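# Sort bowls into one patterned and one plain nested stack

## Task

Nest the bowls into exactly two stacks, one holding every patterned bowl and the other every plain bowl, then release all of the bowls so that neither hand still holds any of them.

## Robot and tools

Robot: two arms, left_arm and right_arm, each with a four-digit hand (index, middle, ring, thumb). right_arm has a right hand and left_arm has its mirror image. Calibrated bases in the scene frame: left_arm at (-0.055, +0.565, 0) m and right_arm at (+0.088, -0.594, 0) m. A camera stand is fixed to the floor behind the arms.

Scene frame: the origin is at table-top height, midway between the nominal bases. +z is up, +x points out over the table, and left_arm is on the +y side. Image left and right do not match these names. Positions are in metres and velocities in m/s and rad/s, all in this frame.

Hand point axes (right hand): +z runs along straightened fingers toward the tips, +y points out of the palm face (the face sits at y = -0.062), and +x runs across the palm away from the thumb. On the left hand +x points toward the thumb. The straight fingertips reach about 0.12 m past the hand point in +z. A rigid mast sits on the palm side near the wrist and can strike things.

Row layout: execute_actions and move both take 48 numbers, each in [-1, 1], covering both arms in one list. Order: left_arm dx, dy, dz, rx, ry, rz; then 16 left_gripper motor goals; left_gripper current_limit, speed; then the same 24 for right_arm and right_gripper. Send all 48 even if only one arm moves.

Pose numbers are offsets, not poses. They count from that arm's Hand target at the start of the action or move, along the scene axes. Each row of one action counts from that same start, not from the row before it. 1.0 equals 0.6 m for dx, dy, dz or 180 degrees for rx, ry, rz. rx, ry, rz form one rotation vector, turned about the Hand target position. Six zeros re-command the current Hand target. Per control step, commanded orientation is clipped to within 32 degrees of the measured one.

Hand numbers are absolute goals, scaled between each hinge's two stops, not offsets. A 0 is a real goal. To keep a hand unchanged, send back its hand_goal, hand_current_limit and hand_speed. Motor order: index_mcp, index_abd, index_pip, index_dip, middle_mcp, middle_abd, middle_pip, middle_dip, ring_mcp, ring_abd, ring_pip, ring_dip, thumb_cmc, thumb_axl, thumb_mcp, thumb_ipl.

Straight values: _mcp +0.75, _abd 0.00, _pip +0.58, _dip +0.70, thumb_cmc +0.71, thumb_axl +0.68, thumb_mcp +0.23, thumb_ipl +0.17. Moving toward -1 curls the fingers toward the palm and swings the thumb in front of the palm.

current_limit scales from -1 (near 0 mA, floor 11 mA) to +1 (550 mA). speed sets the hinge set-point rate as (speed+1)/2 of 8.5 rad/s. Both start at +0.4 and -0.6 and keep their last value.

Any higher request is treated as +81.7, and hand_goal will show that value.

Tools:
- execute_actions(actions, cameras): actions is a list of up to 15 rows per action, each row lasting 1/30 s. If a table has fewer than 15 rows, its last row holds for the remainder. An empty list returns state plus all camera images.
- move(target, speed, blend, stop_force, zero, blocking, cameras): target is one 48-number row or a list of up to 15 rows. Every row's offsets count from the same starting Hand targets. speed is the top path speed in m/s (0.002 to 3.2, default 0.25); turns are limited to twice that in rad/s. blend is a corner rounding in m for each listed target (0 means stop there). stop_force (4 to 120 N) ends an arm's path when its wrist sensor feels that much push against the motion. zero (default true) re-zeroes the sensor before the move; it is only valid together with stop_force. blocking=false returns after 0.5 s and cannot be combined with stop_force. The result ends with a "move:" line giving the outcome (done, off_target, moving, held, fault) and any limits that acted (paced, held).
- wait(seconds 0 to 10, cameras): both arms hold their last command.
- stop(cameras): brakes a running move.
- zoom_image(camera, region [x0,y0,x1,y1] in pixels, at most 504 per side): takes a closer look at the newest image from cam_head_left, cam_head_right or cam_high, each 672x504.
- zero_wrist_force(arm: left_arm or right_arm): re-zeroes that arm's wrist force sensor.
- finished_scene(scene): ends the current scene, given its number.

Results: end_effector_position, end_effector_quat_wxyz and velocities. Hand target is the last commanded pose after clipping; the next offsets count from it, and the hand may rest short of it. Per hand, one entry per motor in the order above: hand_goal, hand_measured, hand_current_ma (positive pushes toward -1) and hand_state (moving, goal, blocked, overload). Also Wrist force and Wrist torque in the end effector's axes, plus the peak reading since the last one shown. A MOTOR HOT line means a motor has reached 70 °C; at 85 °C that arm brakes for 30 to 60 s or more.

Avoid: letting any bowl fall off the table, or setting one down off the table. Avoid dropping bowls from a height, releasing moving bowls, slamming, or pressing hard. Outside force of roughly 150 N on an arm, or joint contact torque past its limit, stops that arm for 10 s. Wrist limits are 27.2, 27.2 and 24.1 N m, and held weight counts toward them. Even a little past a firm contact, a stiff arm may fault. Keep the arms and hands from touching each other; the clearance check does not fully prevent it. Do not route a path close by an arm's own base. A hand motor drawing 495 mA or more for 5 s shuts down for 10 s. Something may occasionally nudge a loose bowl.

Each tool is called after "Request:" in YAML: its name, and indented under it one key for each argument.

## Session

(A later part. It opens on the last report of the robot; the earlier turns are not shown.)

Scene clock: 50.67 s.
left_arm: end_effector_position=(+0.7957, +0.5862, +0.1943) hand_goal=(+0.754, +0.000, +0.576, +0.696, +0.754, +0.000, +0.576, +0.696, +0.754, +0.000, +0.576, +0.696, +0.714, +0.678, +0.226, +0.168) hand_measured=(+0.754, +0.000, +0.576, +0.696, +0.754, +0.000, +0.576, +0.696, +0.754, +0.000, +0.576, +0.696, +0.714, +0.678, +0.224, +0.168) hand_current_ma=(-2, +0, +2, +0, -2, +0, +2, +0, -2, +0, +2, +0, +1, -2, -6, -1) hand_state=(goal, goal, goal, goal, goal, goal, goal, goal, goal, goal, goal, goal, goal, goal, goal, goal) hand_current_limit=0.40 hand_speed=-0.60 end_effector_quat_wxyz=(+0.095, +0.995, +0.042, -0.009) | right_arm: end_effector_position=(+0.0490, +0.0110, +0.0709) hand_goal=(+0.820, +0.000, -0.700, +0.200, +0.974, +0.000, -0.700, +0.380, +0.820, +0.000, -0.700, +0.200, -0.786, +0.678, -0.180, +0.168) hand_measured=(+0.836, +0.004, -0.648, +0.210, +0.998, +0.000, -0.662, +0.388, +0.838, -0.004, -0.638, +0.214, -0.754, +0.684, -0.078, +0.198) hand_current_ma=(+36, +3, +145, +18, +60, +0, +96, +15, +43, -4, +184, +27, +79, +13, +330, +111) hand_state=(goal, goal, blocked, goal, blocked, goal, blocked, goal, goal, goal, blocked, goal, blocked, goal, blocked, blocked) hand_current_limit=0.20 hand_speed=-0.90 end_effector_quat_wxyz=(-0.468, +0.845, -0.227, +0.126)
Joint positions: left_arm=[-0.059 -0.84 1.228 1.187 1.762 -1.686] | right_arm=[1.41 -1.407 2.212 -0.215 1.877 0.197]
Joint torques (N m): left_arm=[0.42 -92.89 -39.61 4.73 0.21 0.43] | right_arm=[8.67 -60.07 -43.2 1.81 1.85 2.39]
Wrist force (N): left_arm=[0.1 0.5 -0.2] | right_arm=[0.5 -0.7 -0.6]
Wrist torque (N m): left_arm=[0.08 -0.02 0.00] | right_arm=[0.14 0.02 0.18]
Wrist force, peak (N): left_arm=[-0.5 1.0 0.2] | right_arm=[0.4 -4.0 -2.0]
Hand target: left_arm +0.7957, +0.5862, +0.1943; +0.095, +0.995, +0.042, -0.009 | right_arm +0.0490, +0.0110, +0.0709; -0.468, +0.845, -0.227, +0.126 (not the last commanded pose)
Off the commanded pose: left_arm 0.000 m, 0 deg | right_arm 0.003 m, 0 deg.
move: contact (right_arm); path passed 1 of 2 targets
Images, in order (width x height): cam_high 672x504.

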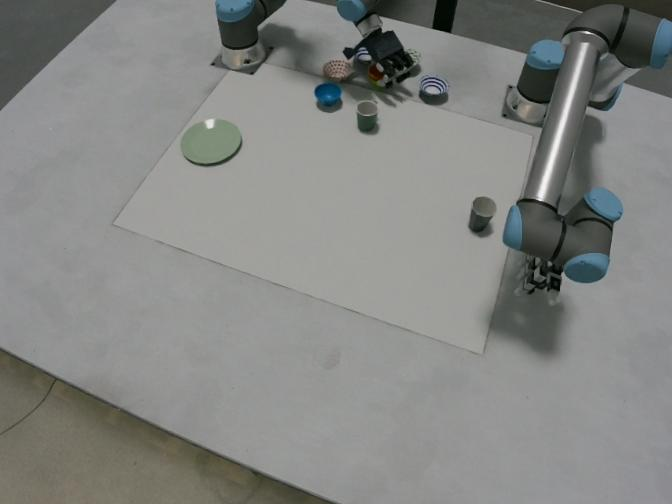

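Request:
move:
  target: [0,0,0,0,0,0,0.754,0,0.576,0.696,0.754,0,0.576,0.696,0.754,0,0.576,0.696,0.714,0.678,0.226,0.168,0.4,-0.6,0,0,0,0,0,0,0.84,0,-0.5,0.25,0.973,0,-0.5,0.35,0.84,0,-0.5,0.25,-0.786,0.678,0.05,0.168,0.2,-0.9]
  speed: 0.05
  cameras: []

Request:
move:
  target: [0,0,0,0,0,0,0.754,0,0.576,0.696,0.754,0,0.576,0.696,0.754,0,0.576,0.696,0.714,0.678,0.226,0.168,0.4,-0.6,0,0,0,0,0,0,0.918,0,-0.2,0.42,0.973,0,-0.2,0.42,0.918,0,-0.2,0.42,-0.786,0.678,0.15,0.168,0.2,-0.8]
  speed: 0.05
  cameras: ["cam_high"]

Request:
zoom_image:
  camera: "cam_high"
  region: [360, 40, 420, 95]

Scene clock: 51.93 s.
left_arm: end_effector_position=(+0.7957, +0.5862, +0.1943) hand_goal=(+0.754, +0.000, +0.576, +0.696, +0.754, +0.000, +0.576, +0.696, +0.754, +0.000, +0.576, +0.696, +0.714, +0.678, +0.226, +0.168) hand_measured=(+0.754, +0.000, +0.576, +0.696, +0.754, +0.000, +0.576, +0.696, +0.754, +0.000, +0.576, +0.696, +0.714, +0.678, +0.224, +0.168) hand_current_ma=(-2, +0, +2, +0, -2, +0, +2, +0, -2, +0, +2, +0, +1, -2, -6, -1) hand_state=(goal, goal, goal, goal, goal, goal, goal, goal, goal, goal, goal, goal, goal, goal, goal, goal) hand_current_limit=0.40 hand_speed=-0.60 end_effector_quat_wxyz=(+0.095, +0.995, +0.042, -0.009) | right_arm: end_effector_position=(+0.0490, +0.0110, +0.0709) hand_goal=(+0.840, +0.000, -0.500, +0.250, +0.974, +0.000, -0.500, +0.350, +0.840, +0.000, -0.500, +0.250, -0.786, +0.678, +0.050, +0.168) hand_measured=(+0.836, +0.004, -0.502, +0.248, +0.968, +0.000, -0.502, +0.354, +0.836, -0.004, -0.502, +0.248, -0.778, +0.680, +0.046, +0.170) hand_current_ma=(-7, +3, -3, -3, -9, +0, -3, +4, -6, -4, -3, -3, +11, +4, -9, +3) hand_state=(goal, goal, goal, goal, goal, goal, goal, goal, goal, goal, goal, goal, goal, goal, goal, goal) hand_current_limit=0.20 hand_speed=-0.90 end_effector_quat_wxyz=(-0.468, +0.845, -0.227, +0.126)
Joint positions: left_arm=[-0.059 -0.84 1.228 1.187 1.762 -1.686] | right_arm=[1.41 -1.407 2.212 -0.215 1.877 0.197]
Joint torques (N m): left_arm=[0.78 -91.97 -40.3 4.8 0.21 0.22] | right_arm=[5.49 -57.46 -38.67 1.78 0.96 2.42]
Wrist force (N): left_arm=[-0.3 -0.1 0.4] | right_arm=[0.3 -0.3 -0.3]
Wrist torque (N m): left_arm=[-0.05 0.05 -0.03] | right_arm=[0.19 0.02 0.18]
Wrist force, peak (N): left_arm=[0.0 0.9 0.7] | right_arm=[0.2 -2.6 -1.8]
Hand target: left_arm +0.7957, +0.5862, +0.1943; +0.095, +0.995, +0.042, -0.009 | right_arm +0.0490, +0.0110, +0.0709; -0.468, +0.845, -0.227, +0.126
Off the commanded pose: left_arm 0.000 m, 0 deg | right_arm 0.000 m, 0 deg.
move: done
No camera images: "cameras" was empty.

Scene clock: 52.63 s.
left_arm: end_effector_position=(+0.7957, +0.5862, +0.1943) hand_goal=(+0.754, +0.000, +0.576, +0.696, +0.754, +0.000, +0.576, +0.696, +0.754, +0.000, +0.576, +0.696, +0.714, +0.678, +0.226, +0.168) hand_measured=(+0.754, +0.000, +0.576, +0.696, +0.754, +0.000, +0.576, +0.696, +0.754, +0.000, +0.576, +0.696, +0.714, +0.678, +0.224, +0.168) hand_current_ma=(-2, +0, +2, +0, -2, +0, +2, +0, -2, +0, +2, +0, +1, -2, -6, -1) hand_state=(goal, goal, goal, goal, goal, goal, goal, goal, goal, goal, goal, goal, goal, goal, goal, goal) hand_current_limit=0.40 hand_speed=-0.60 end_effector_quat_wxyz=(+0.095, +0.995, +0.042, -0.009) | right_arm: end_effector_position=(+0.0490, +0.0110, +0.0709) hand_goal=(+0.918, +0.000, -0.200, +0.420, +0.974, +0.000, -0.200, +0.420, +0.918, +0.000, -0.200, +0.420, -0.786, +0.678, +0.150, +0.168) hand_measured=(+0.898, +0.004, -0.206, +0.418, +0.968, +0.000, -0.204, +0.416, +0.900, -0.004, -0.206, +0.418, -0.778, +0.680, +0.144, +0.170) hand_current_ma=(-45, +3, -7, -3, -11, +0, -6, -4, -38, -4, -7, -4, +11, +4, -12, +2) hand_state=(goal, goal, goal, goal, goal, goal, goal, goal, goal, goal, goal, goal, goal, goal, goal, goal) hand_current_limit=0.20 hand_speed=-0.80 end_effector_quat_wxyz=(-0.468, +0.845, -0.227, +0.126)
Joint positions: left_arm=[-0.059 -0.84 1.228 1.187 1.762 -1.686] | right_arm=[1.41 -1.407 2.212 -0.215 1.877 0.197]
Joint torques (N m): left_arm=[0.82 -92.83 -40.23 4.65 0.21 0.27] | right_arm=[2.82 -53.74 -35.04 1.71 0.13 2.36]
Wrist force (N): left_arm=[0.1 -0.1 0.2] | right_arm=[0.1 -0.7 0.1]
Wrist torque (N m): left_arm=[-0.04 0.00 0.01] | right_arm=[0.09 0.03 0.16]
Wrist force, peak (N): left_arm=[-0.3 0.4 0.8] | right_arm=[0.2 -1.0 -0.1]
Hand target: left_arm +0.7957, +0.5862, +0.1943; +0.095, +0.995, +0.042, -0.009 | right_arm +0.0490, +0.0110, +0.0709; -0.468, +0.845, -0.227, +0.126
Off the commanded pose: left_arm 0.000 m, 0 deg | right_arm 0.000 m, 0 deg.
move: done
Images, in order (width x height): cam_high 672x504.

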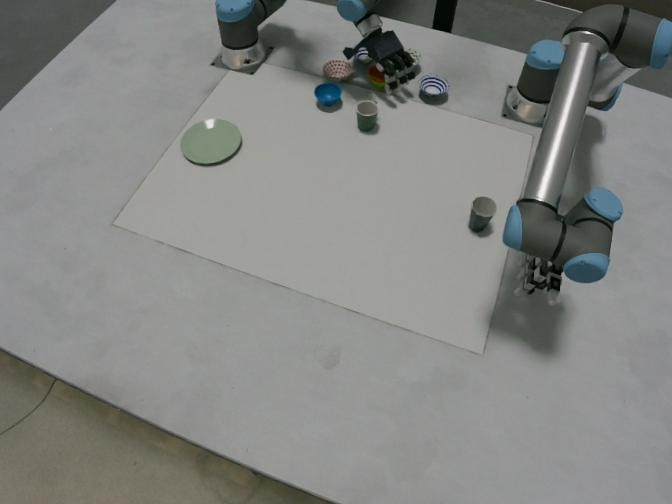

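Scaled by 8.400.

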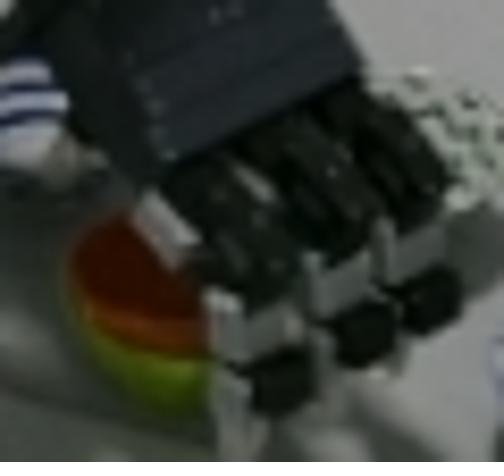

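Request:
move:
  target:
    - [0,0,0,0,0,0,0.754,0,0.576,0.696,0.754,0,0.576,0.696,0.754,0,0.576,0.696,0.714,0.678,0.226,0.168,0.4,-0.6,0,0,0.1667,0,0,0,0.918,0,-0.2,0.42,0.973,0,-0.2,0.42,0.918,0,-0.2,0.42,-0.786,0.678,0.15,0.168,0.2,-0.8]
    - [0,0,0,0,0,0,0.754,0,0.576,0.696,0.754,0,0.576,0.696,0.754,0,0.576,0.696,0.714,0.678,0.226,0.168,0.4,-0.6,-0.0367,0.3317,0.12,0,0,0,0.918,0,-0.066,0.319,0.918,0,-0.066,0.319,0.918,0,-0.066,0.319,-0.786,0.678,0.11,0.168,0.2,-0.6]
  speed: [0.15,0.3]
  blend: [0.04,0]
  cameras: ["cam_high"]

Request:
zoom_image:
  camera: "cam_high"
  region: [320, 20, 470, 130]

Request:
zoom_image:
  camera: "cam_high"
  region: [410, 60, 460, 110]

Scene clock: 57.30 s.
left_arm: end_effector_position=(+0.7957, +0.5862, +0.1943) hand_goal=(+0.754, +0.000, +0.576, +0.696, +0.754, +0.000, +0.576, +0.696, +0.754, +0.000, +0.576, +0.696, +0.714, +0.678, +0.226, +0.168) hand_measured=(+0.754, +0.000, +0.576, +0.696, +0.754, +0.000, +0.576, +0.696, +0.754, +0.000, +0.576, +0.696, +0.714, +0.678, +0.224, +0.168) hand_current_ma=(-2, +0, +2, +0, -2, +0, +2, +0, -2, +0, +2, +0, +1, -2, -6, -1) hand_state=(goal, goal, goal, goal, goal, goal, goal, goal, goal, goal, goal, goal, goal, goal, goal, goal) hand_current_limit=0.40 hand_speed=-0.60 end_effector_quat_wxyz=(+0.095, +0.995, +0.042, -0.009) | right_arm: end_effector_position=(+0.0270, +0.2100, +0.1429) hand_goal=(+0.918, +0.000, -0.066, +0.320, +0.918, +0.000, -0.066, +0.320, +0.918, +0.000, -0.066, +0.320, -0.786, +0.678, +0.110, +0.168) hand_measured=(+0.900, +0.004, -0.072, +0.322, +0.912, +0.000, -0.070, +0.324, +0.902, -0.004, -0.072, +0.324, -0.780, +0.680, +0.110, +0.170) hand_current_ma=(-41, +3, -9, +3, -11, +0, -7, +4, -35, -4, -9, +4, +9, +3, +0, +2) hand_state=(goal, goal, goal, goal, goal, goal, goal, goal, goal, goal, goal, goal, goal, goal, goal, goal) hand_current_limit=0.20 hand_speed=-0.60 end_effector_quat_wxyz=(-0.468, +0.845, -0.227, +0.126)
Joint positions: left_arm=[-0.059 -0.84 1.228 1.187 1.762 -1.686] | right_arm=[1.495 -1.194 1.76 0.042 1.947 0.249]
Joint torques (N m): left_arm=[-0.38 -93.08 -40.37 4.81 0.41 0.02] | right_arm=[10.06 -59.16 -49.78 4.18 3.08 2.66]
Wrist force (N): left_arm=[-0.4 0.0 0.1] | right_arm=[0.3 -0.8 -0.2]
Wrist torque (N m): left_arm=[-0.02 0.05 -0.04] | right_arm=[0.09 0.04 0.18]
Wrist force, peak (N): left_arm=[-0.4 0.1 0.9] | right_arm=[0.4 -0.8 -1.9]
Hand target: left_arm +0.7957, +0.5862, +0.1943; +0.095, +0.995, +0.042, -0.009 | right_arm +0.0270, +0.2100, +0.1429; -0.468, +0.845, -0.227, +0.126
Off the commanded pose: left_arm 0.000 m, 0 deg | right_arm 0.000 m, 0 deg.
move: done
Images, in order (width x height): cam_high 672x504.

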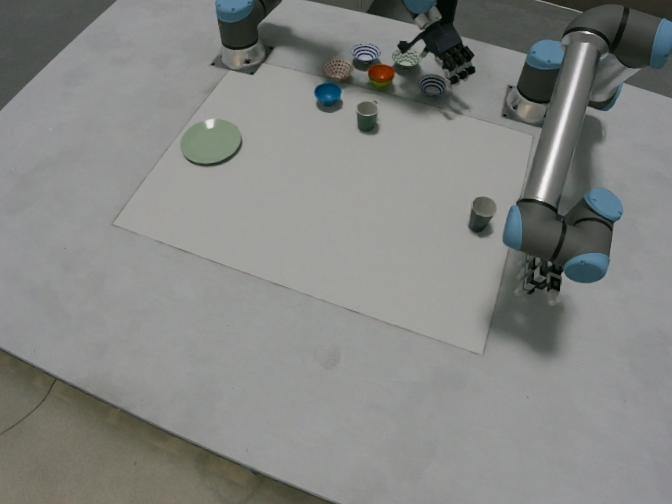

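Scaled by 3.360.

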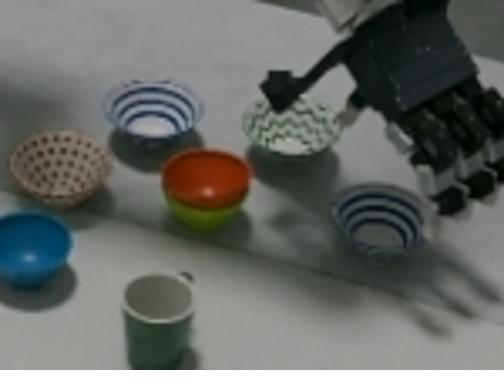

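Scaled by 10.080.

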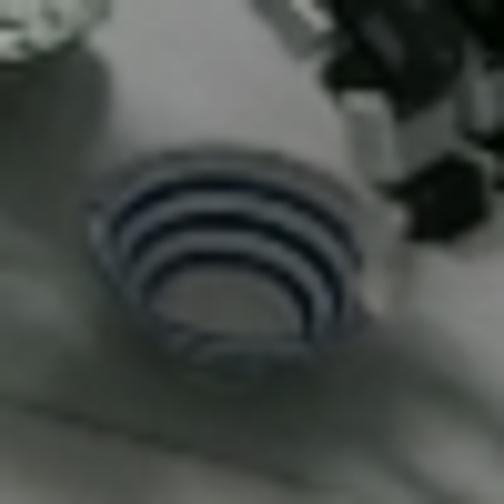

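Request:
move:
  target: [0,0,0,0,0,0,0.754,0,0.576,0.696,0.754,0,0.576,0.696,0.754,0,0.576,0.696,0.714,0.678,0.226,0.168,0.4,-0.6,0.0008,0.001,-0.1582,0,0,0,0.918,0,-0.066,0.319,0.918,0,-0.066,0.319,0.918,0,-0.066,0.319,-0.786,0.678,0.11,0.168,0.2,-0.6]
  speed: 0.1
  stop_force: 8
  cameras: ["cam_high"]

Request:
zoom_image:
  camera: "cam_high"
  region: [390, 40, 490, 115]

Scene clock: 60.17 s.
left_arm: end_effector_position=(+0.7957, +0.5862, +0.1943) hand_goal=(+0.754, +0.000, +0.576, +0.696, +0.754, +0.000, +0.576, +0.696, +0.754, +0.000, +0.576, +0.696, +0.714, +0.678, +0.226, +0.168) hand_measured=(+0.754, +0.000, +0.576, +0.696, +0.754, +0.000, +0.576, +0.696, +0.754, +0.000, +0.576, +0.696, +0.714, +0.678, +0.224, +0.168) hand_current_ma=(-2, +0, +2, +0, -2, +0, +2, +0, -2, +0, +2, +0, +1, -2, -6, -1) hand_state=(goal, goal, goal, goal, goal, goal, goal, goal, goal, goal, goal, goal, goal, goal, goal, goal) hand_current_limit=0.40 hand_speed=-0.60 end_effector_quat_wxyz=(+0.095, +0.995, +0.042, -0.009) | right_arm: end_effector_position=(+0.0275, +0.2106, +0.0480) hand_goal=(+0.918, +0.000, -0.066, +0.320, +0.918, +0.000, -0.066, +0.320, +0.918, +0.000, -0.066, +0.320, -0.786, +0.678, +0.110, +0.168) hand_measured=(+0.900, +0.002, -0.072, +0.322, +0.910, +0.000, -0.070, +0.324, +0.902, -0.004, -0.072, +0.324, -0.780, +0.680, +0.110, +0.170) hand_current_ma=(-41, +3, -8, +3, -12, +0, -6, +4, -35, -4, -8, +4, +8, +3, +0, +2) hand_state=(goal, goal, goal, goal, goal, goal, goal, goal, goal, goal, goal, goal, goal, goal, goal, goal) hand_current_limit=0.20 hand_speed=-0.60 end_effector_quat_wxyz=(-0.468, +0.845, -0.227, +0.126)
Joint positions: left_arm=[-0.059 -0.84 1.228 1.187 1.762 -1.686] | right_arm=[1.495 -1.098 1.819 -0.113 1.947 0.248]
Joint torques (N m): left_arm=[-0.56 -93.53 -40.23 4.69 0.42 0] | right_arm=[-6.66 -63.24 -21.05 -1.6 -1.97 -0.56]
Wrist force (N): left_arm=[0.0 -0.1 0.4] | right_arm=[0.3 -0.6 -0.5]
Wrist torque (N m): left_arm=[-0.05 0.01 0.00] | right_arm=[0.16 0.03 0.15]
Wrist force, peak (N): left_arm=[-0.8 0.2 1.0] | right_arm=[0.2 -1.8 -0.6]
Hand target: left_arm +0.7957, +0.5862, +0.1943; +0.095, +0.995, +0.042, -0.009 | right_arm +0.0275, +0.2106, +0.0480; -0.468, +0.845, -0.227, +0.126
Off the commanded pose: left_arm 0.000 m, 0 deg | right_arm 0.000 m, 0 deg.
move: done
Images, in order (width x height): cam_high 672x504.

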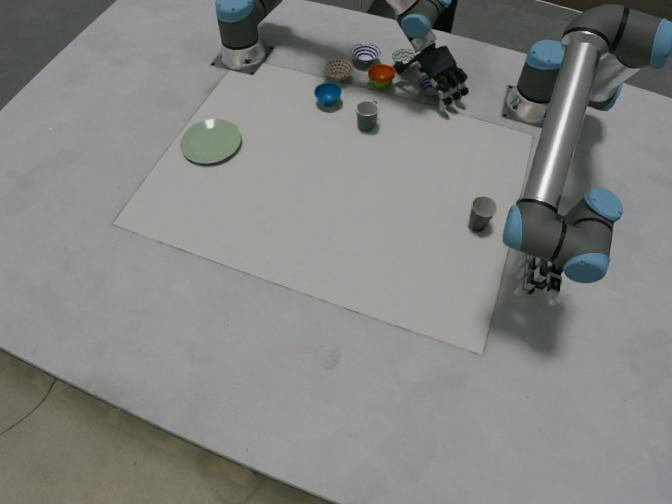

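Scaled by 5.040.

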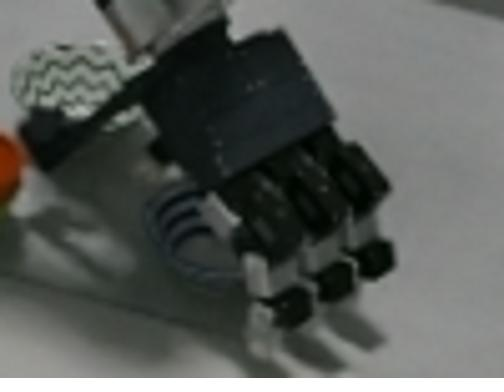

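Request:
move:
  target: [0,0,0,0,0,0,0.754,0,0.576,0.696,0.754,0,0.576,0.696,0.754,0,0.576,0.696,0.714,0.678,0.226,0.168,0.4,-0.6,0,0,0,0,0,0,0.84,0,-0.33,0.20,0.973,0,-0.33,0.35,0.84,0,-0.33,0.20,-0.786,0.678,0.0,0.168,0.2,-0.85]
  speed: 0.1
  cameras: []

Request:
move:
  target: [0,0,0,0,0,0,0.754,0,0.576,0.696,0.754,0,0.576,0.696,0.754,0,0.576,0.696,0.714,0.678,0.226,0.168,0.4,-0.6,0,0,0,0,0,0,0.82,0,-0.58,0.18,0.973,0,-0.53,0.35,0.82,0,-0.58,0.18,-0.786,0.678,-0.17,0.168,0.2,-0.9]
  speed: 0.1
  cameras: ["cam_high"]

Request:
zoom_image:
  camera: "cam_high"
  region: [390, 40, 490, 115]

Scene clock: 61.27 s.
left_arm: end_effector_position=(+0.7957, +0.5862, +0.1943) hand_goal=(+0.754, +0.000, +0.576, +0.696, +0.754, +0.000, +0.576, +0.696, +0.754, +0.000, +0.576, +0.696, +0.714, +0.678, +0.226, +0.168) hand_measured=(+0.754, +0.000, +0.576, +0.696, +0.754, +0.000, +0.576, +0.696, +0.754, +0.000, +0.576, +0.696, +0.714, +0.678, +0.224, +0.168) hand_current_ma=(-2, +0, +2, +0, -2, +0, +2, +0, -2, +0, +2, +0, +1, -2, -6, -1) hand_state=(goal, goal, goal, goal, goal, goal, goal, goal, goal, goal, goal, goal, goal, goal, goal, goal) hand_current_limit=0.40 hand_speed=-0.60 end_effector_quat_wxyz=(+0.095, +0.995, +0.042, -0.009) | right_arm: end_effector_position=(+0.0275, +0.2106, +0.0480) hand_goal=(+0.840, +0.000, -0.330, +0.200, +0.974, +0.000, -0.330, +0.350, +0.840, +0.000, -0.330, +0.200, -0.786, +0.678, +0.000, +0.168) hand_measured=(+0.834, +0.002, -0.326, +0.204, +0.952, +0.000, -0.328, +0.346, +0.834, -0.004, -0.328, +0.204, -0.780, +0.680, +0.006, +0.170) hand_current_ma=(-9, +3, +4, +4, -50, +0, +2, -4, -8, -4, +4, +4, +8, +3, +11, +2) hand_state=(goal, goal, goal, goal, blocked, goal, goal, goal, goal, goal, goal, goal, goal, goal, goal, goal) hand_current_limit=0.20 hand_speed=-0.85 end_effector_quat_wxyz=(-0.468, +0.845, -0.227, +0.126)
Joint positions: left_arm=[-0.059 -0.84 1.228 1.187 1.762 -1.686] | right_arm=[1.495 -1.098 1.819 -0.113 1.947 0.248]
Joint torques (N m): left_arm=[2.01 -92.39 -40.12 4.66 0.49 0.16] | right_arm=[-6.19 -63.34 -22.84 -1.53 -1.9 -0.43]
Wrist force (N): left_arm=[-0.3 0.6 0.7] | right_arm=[0.4 -0.5 -0.6]
Wrist torque (N m): left_arm=[0.02 0.05 -0.04] | right_arm=[0.17 0.02 0.17]
Wrist force, peak (N): left_arm=[-0.6 -0.3 1.0] | right_arm=[0.3 -0.7 -1.0]
Hand target: left_arm +0.7957, +0.5862, +0.1943; +0.095, +0.995, +0.042, -0.009 | right_arm +0.0275, +0.2106, +0.0480; -0.468, +0.845, -0.227, +0.126
Off the commanded pose: left_arm 0.000 m, 0 deg | right_arm 0.000 m, 0 deg.
move: done
No camera images: "cameras" was empty.

Scene clock: 62.20 s.
left_arm: end_effector_position=(+0.7957, +0.5862, +0.1943) hand_goal=(+0.754, +0.000, +0.576, +0.696, +0.754, +0.000, +0.576, +0.696, +0.754, +0.000, +0.576, +0.696, +0.714, +0.678, +0.226, +0.168) hand_measured=(+0.754, +0.000, +0.576, +0.696, +0.754, +0.000, +0.576, +0.696, +0.754, +0.000, +0.576, +0.696, +0.714, +0.678, +0.224, +0.168) hand_current_ma=(-2, +0, +2, +0, -2, +0, +2, +0, -2, +0, +2, +0, +1, -2, -6, -1) hand_state=(goal, goal, goal, goal, goal, goal, goal, goal, goal, goal, goal, goal, goal, goal, goal, goal) hand_current_limit=0.40 hand_speed=-0.60 end_effector_quat_wxyz=(+0.095, +0.995, +0.042, -0.009) | right_arm: end_effector_position=(+0.0275, +0.2106, +0.0480) hand_goal=(+0.820, +0.000, -0.580, +0.180, +0.974, +0.000, -0.530, +0.350, +0.820, +0.000, -0.580, +0.180, -0.786, +0.678, -0.170, +0.168) hand_measured=(+0.842, +0.008, -0.526, +0.186, +0.966, +0.000, -0.528, +0.348, +0.822, -0.004, -0.552, +0.184, -0.774, +0.680, -0.040, +0.186) hand_current_ma=(+52, +10, +156, +8, -14, +0, +3, -2, +3, -4, +66, +5, +21, +2, +330, +58) hand_state=(blocked, goal, blocked, goal, goal, goal, goal, goal, goal, goal, blocked, goal, goal, goal, blocked, goal) hand_current_limit=0.20 hand_speed=-0.90 end_effector_quat_wxyz=(-0.468, +0.845, -0.227, +0.126)
Joint positions: left_arm=[-0.059 -0.84 1.228 1.187 1.762 -1.686] | right_arm=[1.495 -1.098 1.819 -0.113 1.947 0.248]
Joint torques (N m): left_arm=[-1.17 -93.88 -39.97 4.56 0.41 0.09] | right_arm=[-5.81 -65.34 -24.8 -1.2 -1.64 -0.47]
Wrist force (N): left_arm=[-0.4 -0.2 -0.2] | right_arm=[0.4 0.5 0.3]
Wrist torque (N m): left_arm=[-0.01 0.06 -0.04] | right_arm=[0.17 0.00 0.19]
Wrist force, peak (N): left_arm=[0.0 0.4 0.8] | right_arm=[0.1 -0.9 -0.6]
Hand target: left_arm +0.7957, +0.5862, +0.1943; +0.095, +0.995, +0.042, -0.009 | right_arm +0.0275, +0.2106, +0.0480; -0.468, +0.845, -0.227, +0.126
Off the commanded pose: left_arm 0.000 m, 0 deg | right_arm 0.000 m, 0 deg.
move: done
Images, in order (width x height): cam_high 672x504.

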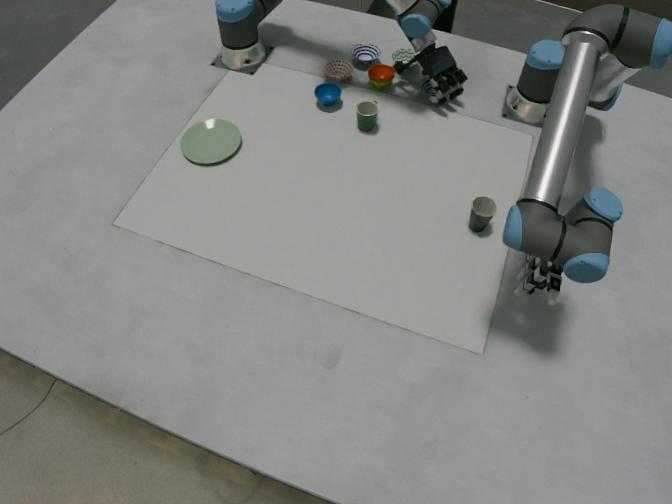

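Scaled by 5.040.

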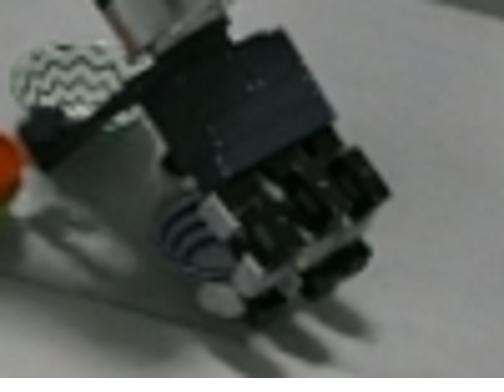

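Request:
move:
  target: [0,0,0,0,0,0,0.754,0,0.576,0.696,0.754,0,0.576,0.696,0.754,0,0.576,0.696,0.714,0.678,0.226,0.168,0.4,-0.6,0,0,0,0,0,0,0.82,0,-0.66,0.18,0.973,0,-0.7,0.38,0.82,0,-0.66,0.18,-0.786,0.678,-0.17,0.168,0.2,-0.9]
  speed: 0.1
  cameras: ["cam_high"]

Request:
zoom_image:
  camera: "cam_high"
  region: [390, 40, 490, 115]

Scene clock: 63.33 s.
left_arm: end_effector_position=(+0.7957, +0.5862, +0.1943) hand_goal=(+0.754, +0.000, +0.576, +0.696, +0.754, +0.000, +0.576, +0.696, +0.754, +0.000, +0.576, +0.696, +0.714, +0.678, +0.226, +0.168) hand_measured=(+0.754, +0.000, +0.576, +0.696, +0.754, +0.000, +0.576, +0.696, +0.754, +0.000, +0.576, +0.696, +0.714, +0.678, +0.224, +0.168) hand_current_ma=(-2, +0, +2, +0, -2, +0, +2, +0, -2, +0, +2, +0, +1, -2, -6, -1) hand_state=(goal, goal, goal, goal, goal, goal, goal, goal, goal, goal, goal, goal, goal, goal, goal, goal) hand_current_limit=0.40 hand_speed=-0.60 end_effector_quat_wxyz=(+0.095, +0.995, +0.042, -0.009) | right_arm: end_effector_position=(+0.0275, +0.2106, +0.0480) hand_goal=(+0.820, +0.000, -0.660, +0.180, +0.974, +0.000, -0.700, +0.380, +0.820, +0.000, -0.660, +0.180, -0.786, +0.678, -0.170, +0.168) hand_measured=(+0.852, +0.008, -0.588, +0.194, +0.992, +0.000, -0.648, +0.394, +0.832, -0.004, -0.626, +0.186, -0.768, +0.680, -0.040, +0.200) hand_current_ma=(+86, +10, +226, +26, +41, +0, +151, +26, +21, -4, +88, +8, +36, +3, +330, +111) hand_state=(blocked, goal, blocked, goal, goal, goal, blocked, goal, goal, goal, blocked, goal, goal, goal, blocked, blocked) hand_current_limit=0.20 hand_speed=-0.90 end_effector_quat_wxyz=(-0.468, +0.845, -0.227, +0.126)
Joint positions: left_arm=[-0.059 -0.84 1.228 1.187 1.762 -1.686] | right_arm=[1.495 -1.098 1.819 -0.113 1.947 0.248]
Joint torques (N m): left_arm=[0.57 -93.24 -40.21 4.67 0.34 0.28] | right_arm=[-5.97 -67.2 -27.64 -0.89 -1.57 -0.65]
Wrist force (N): left_arm=[-0.2 0.4 0.3] | right_arm=[0.3 0.5 0.3]
Wrist torque (N m): left_arm=[0.02 0.04 -0.03] | right_arm=[0.16 0.02 0.18]
Wrist force, peak (N): left_arm=[-0.3 -0.1 1.0] | right_arm=[0.4 1.2 0.7]
Hand target: left_arm +0.7957, +0.5862, +0.1943; +0.095, +0.995, +0.042, -0.009 | right_arm +0.0275, +0.2106, +0.0480; -0.468, +0.845, -0.227, +0.126
Off the commanded pose: left_arm 0.000 m, 0 deg | right_arm 0.000 m, 0 deg.
move: done
Images, in order (width x height): cam_high 672x504.

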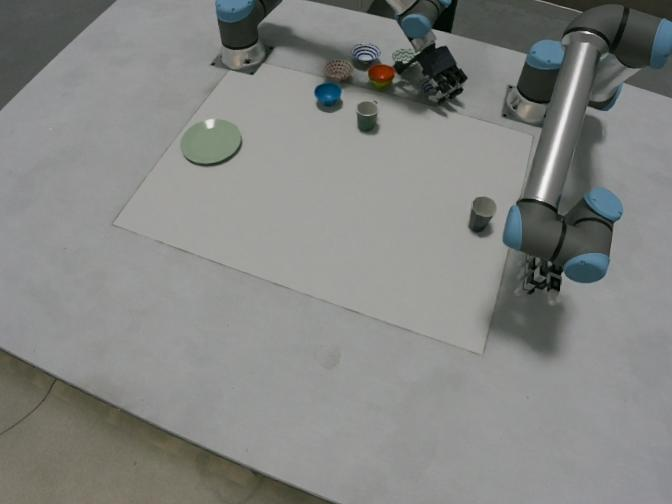

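Scaled by 5.040.

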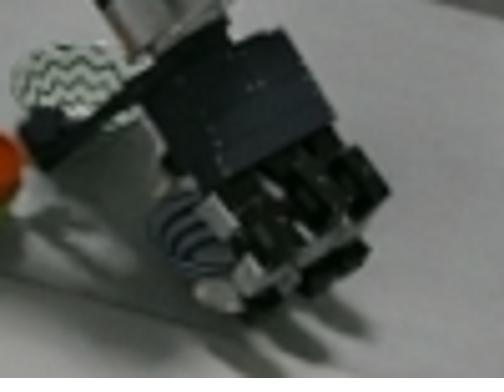

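Request:
move:
  target: [0,0,0,0,0,0,0.754,0,0.576,0.696,0.754,0,0.576,0.696,0.754,0,0.576,0.696,0.714,0.678,0.226,0.168,0.4,-0.6,0,0,0.13,0,0,0,0.82,0,-0.66,0.18,0.973,0,-0.7,0.38,0.82,0,-0.66,0.18,-0.786,0.678,-0.17,0.168,0.2,-0.9]
  speed: 0.06
  cameras: ["cam_high"]

Request:
zoom_image:
  camera: "cam_high"
  region: [390, 40, 490, 115]

Scene clock: 65.30 s.
left_arm: end_effector_position=(+0.7957, +0.5862, +0.1943) hand_goal=(+0.754, +0.000, +0.576, +0.696, +0.754, +0.000, +0.576, +0.696, +0.754, +0.000, +0.576, +0.696, +0.714, +0.678, +0.226, +0.168) hand_measured=(+0.754, +0.000, +0.576, +0.696, +0.754, +0.000, +0.576, +0.696, +0.754, +0.000, +0.576, +0.696, +0.714, +0.678, +0.224, +0.168) hand_current_ma=(-2, +0, +2, +0, -2, +0, +2, +0, -2, +0, +2, +0, +1, -2, -6, -1) hand_state=(goal, goal, goal, goal, goal, goal, goal, goal, goal, goal, goal, goal, goal, goal, goal, goal) hand_current_limit=0.40 hand_speed=-0.60 end_effector_quat_wxyz=(+0.095, +0.995, +0.042, -0.009) | right_arm: end_effector_position=(+0.0275, +0.2106, +0.1258) hand_goal=(+0.820, +0.000, -0.660, +0.180, +0.974, +0.000, -0.700, +0.380, +0.820, +0.000, -0.660, +0.180, -0.786, +0.678, -0.170, +0.168) hand_measured=(+0.852, +0.008, -0.592, +0.194, +0.994, +0.000, -0.652, +0.394, +0.832, -0.004, -0.626, +0.186, -0.768, +0.680, -0.040, +0.200) hand_current_ma=(+86, +10, +212, +26, +46, +0, +132, +26, +21, -3, +88, +9, +38, +4, +330, +111) hand_state=(blocked, goal, blocked, goal, blocked, goal, blocked, goal, goal, goal, blocked, goal, goal, goal, blocked, blocked) hand_current_limit=0.20 hand_speed=-0.90 end_effector_quat_wxyz=(-0.468, +0.845, -0.227, +0.126)
Joint positions: left_arm=[-0.059 -0.84 1.228 1.187 1.762 -1.686] | right_arm=[1.495 -1.178 1.771 0.013 1.947 0.248]
Joint torques (N m): left_arm=[0.58 -93.14 -40.2 4.59 0.41 0.2] | right_arm=[1.09 -91.52 -50.38 3.86 -1.8 1.34]
Wrist force (N): left_arm=[-0.4 -0.3 0.4] | right_arm=[0.3 0.9 0.8]
Wrist torque (N m): left_arm=[-0.07 0.07 -0.04] | right_arm=[0.13 0.02 0.19]
Wrist force, peak (N): left_arm=[-0.4 0.1 0.9] | right_arm=[0.6 1.8 0.9]
Hand target: left_arm +0.7957, +0.5862, +0.1943; +0.095, +0.995, +0.042, -0.009 | right_arm +0.0275, +0.2106, +0.1260; -0.468, +0.845, -0.227, +0.126
Off the commanded pose: left_arm 0.000 m, 0 deg | right_arm 0.000 m, 0 deg.
move: done
Images, in order (width x height): cam_high 672x504.

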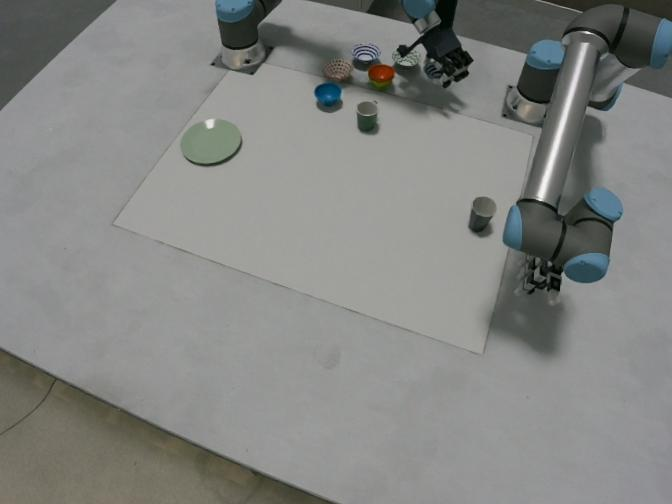

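Scaled by 5.040.

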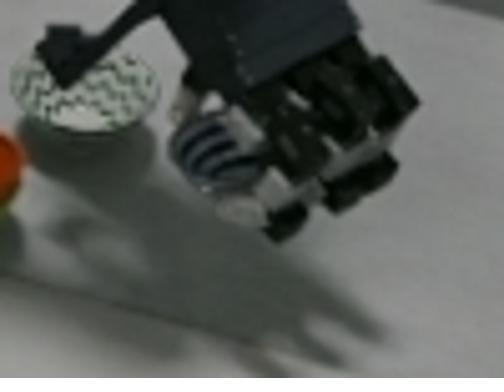

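Request:
zoom_image:
  camera: "cam_high"
  region: [400, 45, 460, 95]

Scaled by 8.400.

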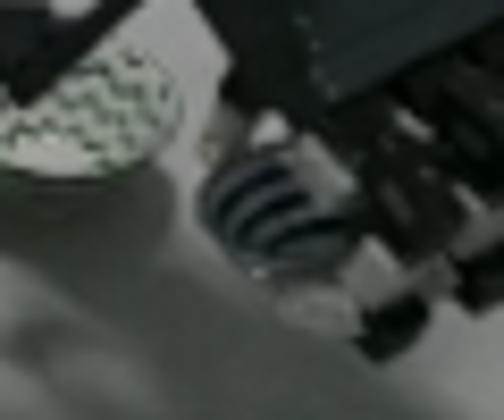

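Request:
move:
  target: [0,0,0,0,0,0,0.754,0,0.576,0.696,0.754,0,0.576,0.696,0.754,0,0.576,0.696,0.714,0.678,0.226,0.168,0.4,-0.6,-0.2075,-0.2493,0,0,0,0,0.82,0,-0.66,0.18,0.973,0,-0.7,0.38,0.82,0,-0.66,0.18,-0.786,0.678,-0.17,0.168,0.2,-0.9]
  speed: 0.15
  cameras: ["cam_high"]

Request:
zoom_image:
  camera: "cam_high"
  region: [375, 15, 435, 75]

Scene clock: 69.27 s.
left_arm: end_effector_position=(+0.7957, +0.5862, +0.1943) hand_goal=(+0.754, +0.000, +0.576, +0.696, +0.754, +0.000, +0.576, +0.696, +0.754, +0.000, +0.576, +0.696, +0.714, +0.678, +0.226, +0.168) hand_measured=(+0.754, +0.000, +0.576, +0.696, +0.754, +0.000, +0.576, +0.696, +0.754, +0.000, +0.576, +0.696, +0.714, +0.678, +0.224, +0.168) hand_current_ma=(-2, +0, +2, +0, -2, +0, +2, +0, -2, +0, +2, +0, +1, -2, -6, -1) hand_state=(goal, goal, goal, goal, goal, goal, goal, goal, goal, goal, goal, goal, goal, goal, goal, goal) hand_current_limit=0.40 hand_speed=-0.60 end_effector_quat_wxyz=(+0.095, +0.995, +0.042, -0.009) | right_arm: end_effector_position=(-0.0968, +0.0612, +0.1260) hand_goal=(+0.820, +0.000, -0.660, +0.180, +0.974, +0.000, -0.700, +0.380, +0.820, +0.000, -0.660, +0.180, -0.786, +0.678, -0.170, +0.168) hand_measured=(+0.852, +0.008, -0.592, +0.194, +0.994, +0.000, -0.652, +0.394, +0.830, -0.004, -0.626, +0.186, -0.768, +0.680, -0.040, +0.200) hand_current_ma=(+86, +10, +210, +26, +47, +0, +129, +26, +21, -3, +87, +9, +38, +4, +330, +111) hand_state=(blocked, goal, blocked, goal, blocked, goal, blocked, goal, goal, goal, blocked, goal, goal, goal, blocked, blocked) hand_current_limit=0.20 hand_speed=-0.90 end_effector_quat_wxyz=(-0.468, +0.845, -0.227, +0.126) end_effector_velocity=(-0.002, -0.002, +0.000) end_effector_angular_velocity=(+0.000, +0.001, +0.001)
Joint positions: left_arm=[-0.059 -0.84 1.228 1.187 1.762 -1.686] | right_arm=[1.715 -1.314 1.974 0.013 2.124 0.395]
Joint velocities: left_arm=[within noise] | right_arm=[0.005 -0.001 0.002 0.001 0.002 0.003]
Joint torques (N m): left_arm=[-1.27 -93.04 -40.36 4.66 0.59 0.24] | right_arm=[12.55 -72.97 -23.06 1.78 3.8 2.45]
Wrist force (N): left_arm=[-0.3 0.6 0.3] | right_arm=[0.0 0.7 1.1]
Wrist torque (N m): left_arm=[0.05 0.06 -0.04] | right_arm=[0.10 0.06 0.16]
Wrist force, peak (N): left_arm=[-0.9 0.5 0.4] | right_arm=[0.4 -0.3 2.2]
Hand target: left_arm +0.7957, +0.5862, +0.1943; +0.095, +0.995, +0.042, -0.009 | right_arm -0.0970, +0.0610, +0.1260; -0.468, +0.845, -0.227, +0.126
Off the commanded pose: left_arm 0.000 m, 0 deg | right_arm 0.000 m, 0 deg.
move: done
Images, in order (width x height): cam_high 672x504.

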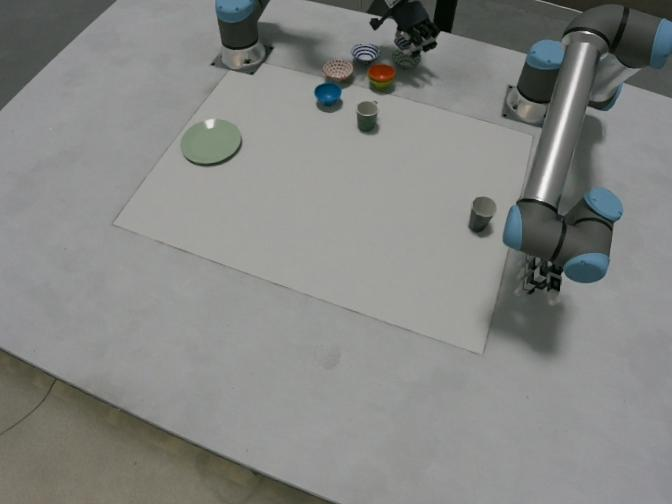

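Scaled by 8.400.

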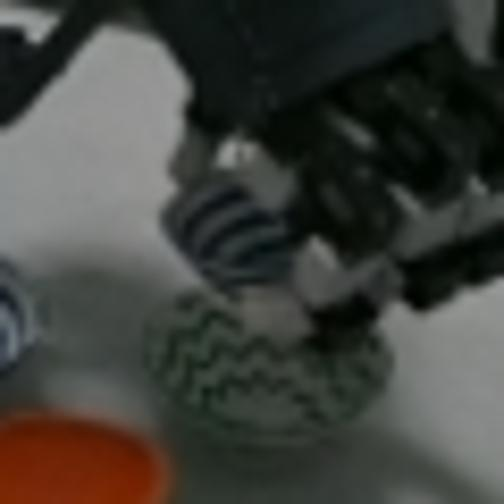

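Request:
move:
  target: [0,0,0,0,0,0,0.754,0,0.576,0.696,0.754,0,0.576,0.696,0.754,0,0.576,0.696,0.714,0.678,0.226,0.168,0.4,-0.6,0,0,-0.055,0,0,0,0.82,0,-0.66,0.18,0.973,0,-0.7,0.38,0.82,0,-0.66,0.18,-0.786,0.678,-0.17,0.168,0.2,-0.9]
  speed: 0.06
  stop_force: 4
  cameras: ["cam_high"]

Request:
zoom_image:
  camera: "cam_high"
  region: [375, 15, 435, 75]

Scene clock: 71.53 s.
left_arm: end_effector_position=(+0.7957, +0.5862, +0.1943) hand_goal=(+0.754, +0.000, +0.576, +0.696, +0.754, +0.000, +0.576, +0.696, +0.754, +0.000, +0.576, +0.696, +0.714, +0.678, +0.226, +0.168) hand_measured=(+0.754, +0.000, +0.576, +0.696, +0.754, +0.000, +0.576, +0.696, +0.754, +0.000, +0.576, +0.696, +0.714, +0.678, +0.224, +0.168) hand_current_ma=(-2, +0, +2, +0, -2, +0, +2, +0, -2, +0, +2, +0, +1, -2, -6, -1) hand_state=(goal, goal, goal, goal, goal, goal, goal, goal, goal, goal, goal, goal, goal, goal, goal, goal) hand_current_limit=0.40 hand_speed=-0.60 end_effector_quat_wxyz=(+0.095, +0.995, +0.042, -0.009) | right_arm: end_effector_position=(-0.0970, +0.0610, +0.0930) hand_goal=(+0.820, +0.000, -0.660, +0.180, +0.974, +0.000, -0.700, +0.380, +0.820, +0.000, -0.660, +0.180, -0.786, +0.678, -0.170, +0.168) hand_measured=(+0.852, +0.008, -0.592, +0.194, +0.994, +0.000, -0.654, +0.394, +0.830, -0.004, -0.626, +0.186, -0.768, +0.680, -0.040, +0.200) hand_current_ma=(+86, +10, +209, +26, +47, +0, +128, +26, +20, -3, +86, +9, +39, +4, +330, +111) hand_state=(blocked, goal, blocked, goal, blocked, goal, blocked, goal, goal, goal, blocked, goal, goal, goal, blocked, blocked) hand_current_limit=0.20 hand_speed=-0.90 end_effector_quat_wxyz=(-0.468, +0.845, -0.227, +0.126)
Joint positions: left_arm=[-0.059 -0.84 1.228 1.187 1.762 -1.686] | right_arm=[1.716 -1.276 1.998 -0.048 2.124 0.396]
Joint torques (N m): left_arm=[0.91 -92.81 -40.57 4.44 0.35 0.45] | right_arm=[7.59 -50.06 -21.18 -1.2 2.84 -0.12]
Wrist force (N): left_arm=[-0.6 0.3 0.3] | right_arm=[-0.1 1.1 0.9]
Wrist torque (N m): left_arm=[0.02 0.09 -0.06] | right_arm=[0.16 0.08 0.16]
Wrist force, peak (N): left_arm=[-0.3 0.8 0.6] | right_arm=[-0.1 1.6 1.2]
Hand target: left_arm +0.7957, +0.5862, +0.1943; +0.095, +0.995, +0.042, -0.009 | right_arm -0.0970, +0.0610, +0.0930; -0.468, +0.845, -0.227, +0.126
Off the commanded pose: left_arm 0.000 m, 0 deg | right_arm 0.000 m, 0 deg.
move: done
Images, in order (width x height): cam_high 672x504.

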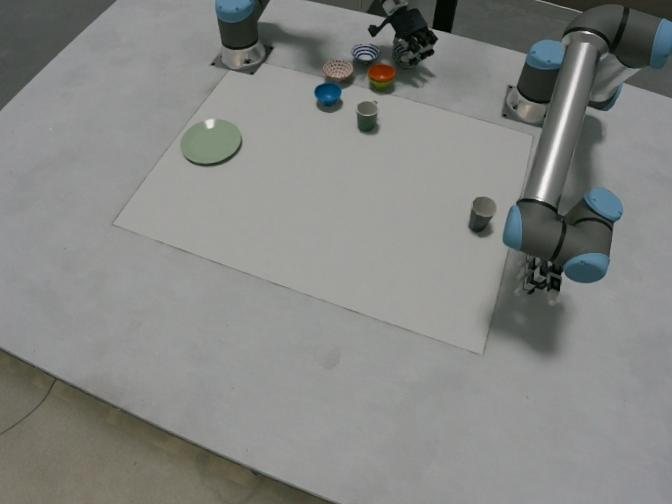

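Scaled by 8.400.

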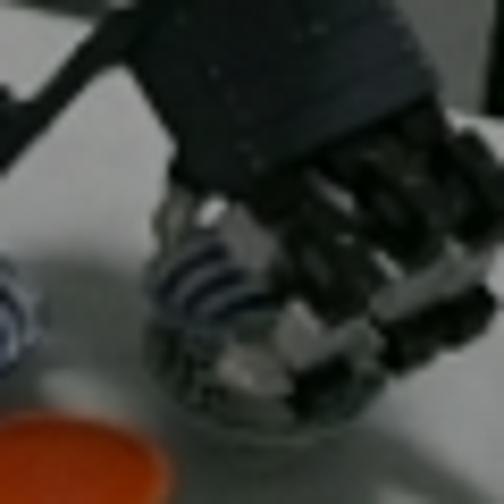

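Request:
move:
  target:
    - [0,0,0,0,0,0,0.754,0,0.576,0.696,0.754,0,0.576,0.696,0.754,0,0.576,0.696,0.714,0.678,0.226,0.168,0.4,-0.6,-0.0067,-0.001,-0.02,0,0,0,0.82,0,-0.66,0.18,0.973,0,-0.7,0.38,0.82,0,-0.66,0.18,-0.786,0.678,-0.17,0.168,0.2,-0.9]
    - [0,0,0,0,0,0,0.754,0,0.576,0.696,0.754,0,0.576,0.696,0.754,0,0.576,0.696,0.714,0.678,0.226,0.168,0.4,-0.6,-0.0067,-0.001,-0.05,0,0,0,0.82,0,-0.66,0.18,0.973,0,-0.7,0.38,0.82,0,-0.66,0.18,-0.786,0.678,-0.17,0.168,0.2,-0.9]
  speed: [0.05,0.02]
  stop_force: 4
  cameras: ["cam_high"]

Request:
zoom_image:
  camera: "cam_high"
  region: [375, 15, 435, 75]

Scene clock: 73.97 s.
left_arm: end_effector_position=(+0.7957, +0.5862, +0.1943) hand_goal=(+0.754, +0.000, +0.576, +0.696, +0.754, +0.000, +0.576, +0.696, +0.754, +0.000, +0.576, +0.696, +0.714, +0.678, +0.226, +0.168) hand_measured=(+0.754, +0.000, +0.576, +0.696, +0.754, +0.000, +0.576, +0.696, +0.754, +0.000, +0.576, +0.696, +0.714, +0.678, +0.224, +0.168) hand_current_ma=(-2, +0, +2, +0, -2, +0, +2, +0, -2, +0, +2, +0, +1, -2, -6, -1) hand_state=(goal, goal, goal, goal, goal, goal, goal, goal, goal, goal, goal, goal, goal, goal, goal, goal) hand_current_limit=0.40 hand_speed=-0.60 end_effector_quat_wxyz=(+0.095, +0.995, +0.042, -0.009) | right_arm: end_effector_position=(-0.1010, +0.0604, +0.0712) hand_goal=(+0.820, +0.000, -0.660, +0.180, +0.974, +0.000, -0.700, +0.380, +0.820, +0.000, -0.660, +0.180, -0.786, +0.678, -0.170, +0.168) hand_measured=(+0.852, +0.008, -0.608, +0.192, +0.994, +0.000, -0.668, +0.392, +0.830, -0.002, -0.638, +0.186, -0.768, +0.680, -0.034, +0.200) hand_current_ma=(+86, +10, +145, +22, +49, +0, +78, +24, +18, -3, +47, +7, +39, +4, +330, +120) hand_state=(blocked, goal, blocked, goal, blocked, goal, blocked, goal, goal, goal, blocked, goal, goal, goal, blocked, blocked) hand_current_limit=0.20 hand_speed=-0.90 end_effector_quat_wxyz=(-0.468, +0.845, -0.227, +0.126)
Joint positions: left_arm=[-0.059 -0.84 1.228 1.187 1.762 -1.686] | right_arm=[1.723 -1.247 2.008 -0.084 2.13 0.401]
Joint torques (N m): left_arm=[0.13 -92.18 -40.3 4.78 0.65 0.05] | right_arm=[5.55 -77.44 -45.02 4.44 -0.56 2.34]
Wrist force (N): left_arm=[-0.3 0.0 0.2] | right_arm=[0.5 0.9 0.5]
Wrist torque (N m): left_arm=[-0.01 0.06 -0.03] | right_arm=[0.15 0.03 0.21]
Wrist force, peak (N): left_arm=[-0.5 0.3 0.9] | right_arm=[1.2 -3.4 -2.2]
Hand target: left_arm +0.7957, +0.5862, +0.1943; +0.095, +0.995, +0.042, -0.009 | right_arm -0.1010, +0.0604, +0.0712; -0.468, +0.845, -0.227, +0.126 (not the last commanded pose)
Off the commanded pose: left_arm 0.000 m, 0 deg | right_arm 0.008 m, 0 deg.
move: contact (right_arm); path passed 1 of 2 targets
Images, in order (width x height): cam_high 672x504.

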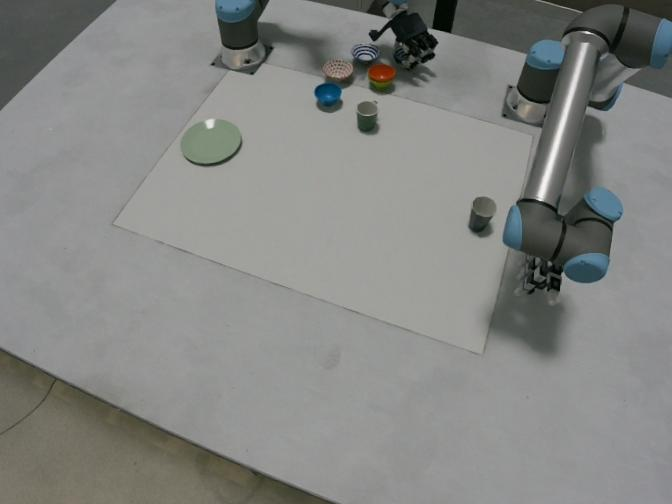

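Scaled by 8.400.

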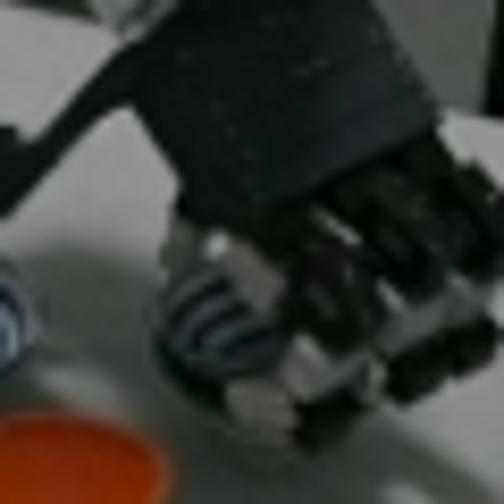

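Request:
move:
  target: [0,0,0,0,0,0,0.754,0,0.576,0.696,0.754,0,0.576,0.696,0.754,0,0.576,0.696,0.714,0.678,0.226,0.168,0.4,-0.6,0,0,0.001,0,0,0,0.973,0,-0.35,0.15,0.973,0,-0.35,0.2,0.973,0,-0.35,0.15,-0.786,0.678,0.04,0.168,0.25,-0.9]
  speed: 0.05
  cameras: []

Request:
move:
  target: [0,0,0,0,0,0,0.754,0,0.576,0.696,0.754,0,0.576,0.696,0.754,0,0.576,0.696,0.714,0.678,0.226,0.168,0.4,-0.6,0,0,0,0,0,0,0.973,0,-0.1,0.319,0.973,0,-0.1,0.319,0.973,0,-0.1,0.319,-0.786,0.678,0.11,0.168,0.25,-0.8]
  speed: 0.05
  cameras: ["cam_high"]

Request:
zoom_image:
  camera: "cam_high"
  region: [375, 15, 435, 75]

Scene clock: 75.97 s.
left_arm: end_effector_position=(+0.7957, +0.5862, +0.1943) hand_goal=(+0.754, +0.000, +0.576, +0.696, +0.754, +0.000, +0.576, +0.696, +0.754, +0.000, +0.576, +0.696, +0.714, +0.678, +0.226, +0.168) hand_measured=(+0.754, +0.000, +0.576, +0.696, +0.754, +0.000, +0.576, +0.696, +0.754, +0.000, +0.576, +0.696, +0.714, +0.678, +0.224, +0.168) hand_current_ma=(-2, +0, +2, +0, -2, +0, +2, +0, -2, +0, +2, +0, +1, -2, -6, -1) hand_state=(goal, goal, goal, goal, goal, goal, goal, goal, goal, goal, goal, goal, goal, goal, goal, goal) hand_current_limit=0.40 hand_speed=-0.60 end_effector_quat_wxyz=(+0.095, +0.995, +0.042, -0.009) | right_arm: end_effector_position=(-0.1010, +0.0604, +0.0718) hand_goal=(+0.974, +0.000, -0.350, +0.150, +0.974, +0.000, -0.350, +0.200, +0.974, +0.000, -0.350, +0.150, -0.786, +0.678, +0.040, +0.168) hand_measured=(+0.954, +0.004, -0.354, +0.150, +0.960, +0.000, -0.368, +0.194, +0.956, -0.002, -0.354, +0.154, -0.780, +0.680, +0.036, +0.170) hand_current_ma=(-45, +3, -6, +0, -27, +0, -39, -10, -38, -2, -6, +4, +11, +4, -9, +3) hand_state=(goal, goal, goal, goal, goal, goal, goal, goal, goal, goal, goal, goal, goal, goal, goal, goal) hand_current_limit=0.25 hand_speed=-0.90 end_effector_quat_wxyz=(-0.468, +0.845, -0.227, +0.126)
Joint positions: left_arm=[-0.059 -0.84 1.228 1.187 1.762 -1.686] | right_arm=[1.723 -1.248 2.008 -0.083 2.13 0.401]
Joint torques (N m): left_arm=[-0.6 -91.42 -40.11 4.86 0.48 0.07] | right_arm=[1.97 -75.5 -43.58 4.71 -1.1 1.85]
Wrist force (N): left_arm=[-0.2 -0.3 -0.1] | right_arm=[0.3 -1.4 -1.0]
Wrist torque (N m): left_arm=[-0.03 0.03 -0.02] | right_arm=[0.15 0.08 0.15]
Wrist force, peak (N): left_arm=[-0.4 0.1 0.9] | right_arm=[0.3 -1.4 -1.2]
Hand target: left_arm +0.7957, +0.5862, +0.1943; +0.095, +0.995, +0.042, -0.009 | right_arm -0.1010, +0.0604, +0.0718; -0.468, +0.845, -0.227, +0.126
Off the commanded pose: left_arm 0.000 m, 0 deg | right_arm 0.000 m, 0 deg.
move: done
No camera images: "cameras" was empty.

Scene clock: 76.60 s.
left_arm: end_effector_position=(+0.7957, +0.5862, +0.1943) hand_goal=(+0.754, +0.000, +0.576, +0.696, +0.754, +0.000, +0.576, +0.696, +0.754, +0.000, +0.576, +0.696, +0.714, +0.678, +0.226, +0.168) hand_measured=(+0.754, +0.000, +0.576, +0.696, +0.754, +0.000, +0.576, +0.696, +0.754, +0.000, +0.576, +0.696, +0.714, +0.678, +0.224, +0.168) hand_current_ma=(-2, +0, +2, +0, -2, +0, +2, +0, -2, +0, +2, +0, +1, -2, -6, -1) hand_state=(goal, goal, goal, goal, goal, goal, goal, goal, goal, goal, goal, goal, goal, goal, goal, goal) hand_current_limit=0.40 hand_speed=-0.60 end_effector_quat_wxyz=(+0.095, +0.995, +0.042, -0.009) | right_arm: end_effector_position=(-0.1010, +0.0604, +0.0718) hand_goal=(+0.974, +0.000, -0.100, +0.320, +0.974, +0.000, -0.100, +0.320, +0.974, +0.000, -0.100, +0.320, -0.786, +0.678, +0.110, +0.168) hand_measured=(+0.954, +0.004, -0.106, +0.318, +0.962, +0.000, -0.104, +0.316, +0.956, -0.002, -0.106, +0.316, -0.780, +0.680, +0.104, +0.170) hand_current_ma=(-45, +3, -9, -3, -24, +0, -7, -4, -38, -2, -9, -4, +11, +4, -11, +2) hand_state=(goal, goal, goal, goal, goal, goal, goal, goal, goal, goal, goal, goal, goal, goal, goal, goal) hand_current_limit=0.25 hand_speed=-0.80 end_effector_quat_wxyz=(-0.468, +0.845, -0.227, +0.126)
Joint positions: left_arm=[-0.059 -0.84 1.228 1.187 1.762 -1.686] | right_arm=[1.723 -1.248 2.008 -0.083 2.13 0.401]
Joint torques (N m): left_arm=[-0.58 -92.53 -39.89 4.61 0.45 -0.01] | right_arm=[-0.3 -73.43 -42.98 4.42 -1.07 1.81]
Wrist force (N): left_arm=[-0.6 0.5 0.3] | right_arm=[0.4 -0.8 -0.3]
Wrist torque (N m): left_arm=[0.04 0.09 -0.07] | right_arm=[0.09 0.04 0.18]
Wrist force, peak (N): left_arm=[-0.8 0.2 0.5] | right_arm=[0.2 -1.6 -0.9]
Hand target: left_arm +0.7957, +0.5862, +0.1943; +0.095, +0.995, +0.042, -0.009 | right_arm -0.1010, +0.0604, +0.0718; -0.468, +0.845, -0.227, +0.126
Off the commanded pose: left_arm 0.000 m, 0 deg | right_arm 0.000 m, 0 deg.
move: done
Images, in order (width x height): cam_high 672x504.

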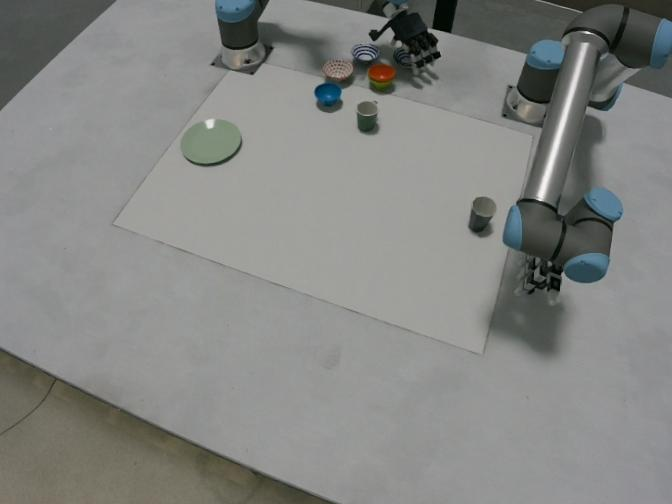

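Scaled by 8.400.

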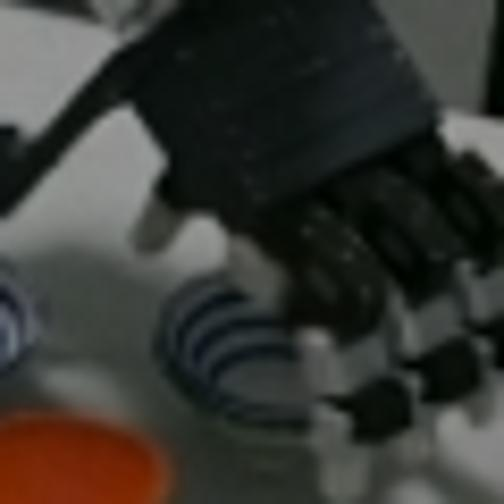

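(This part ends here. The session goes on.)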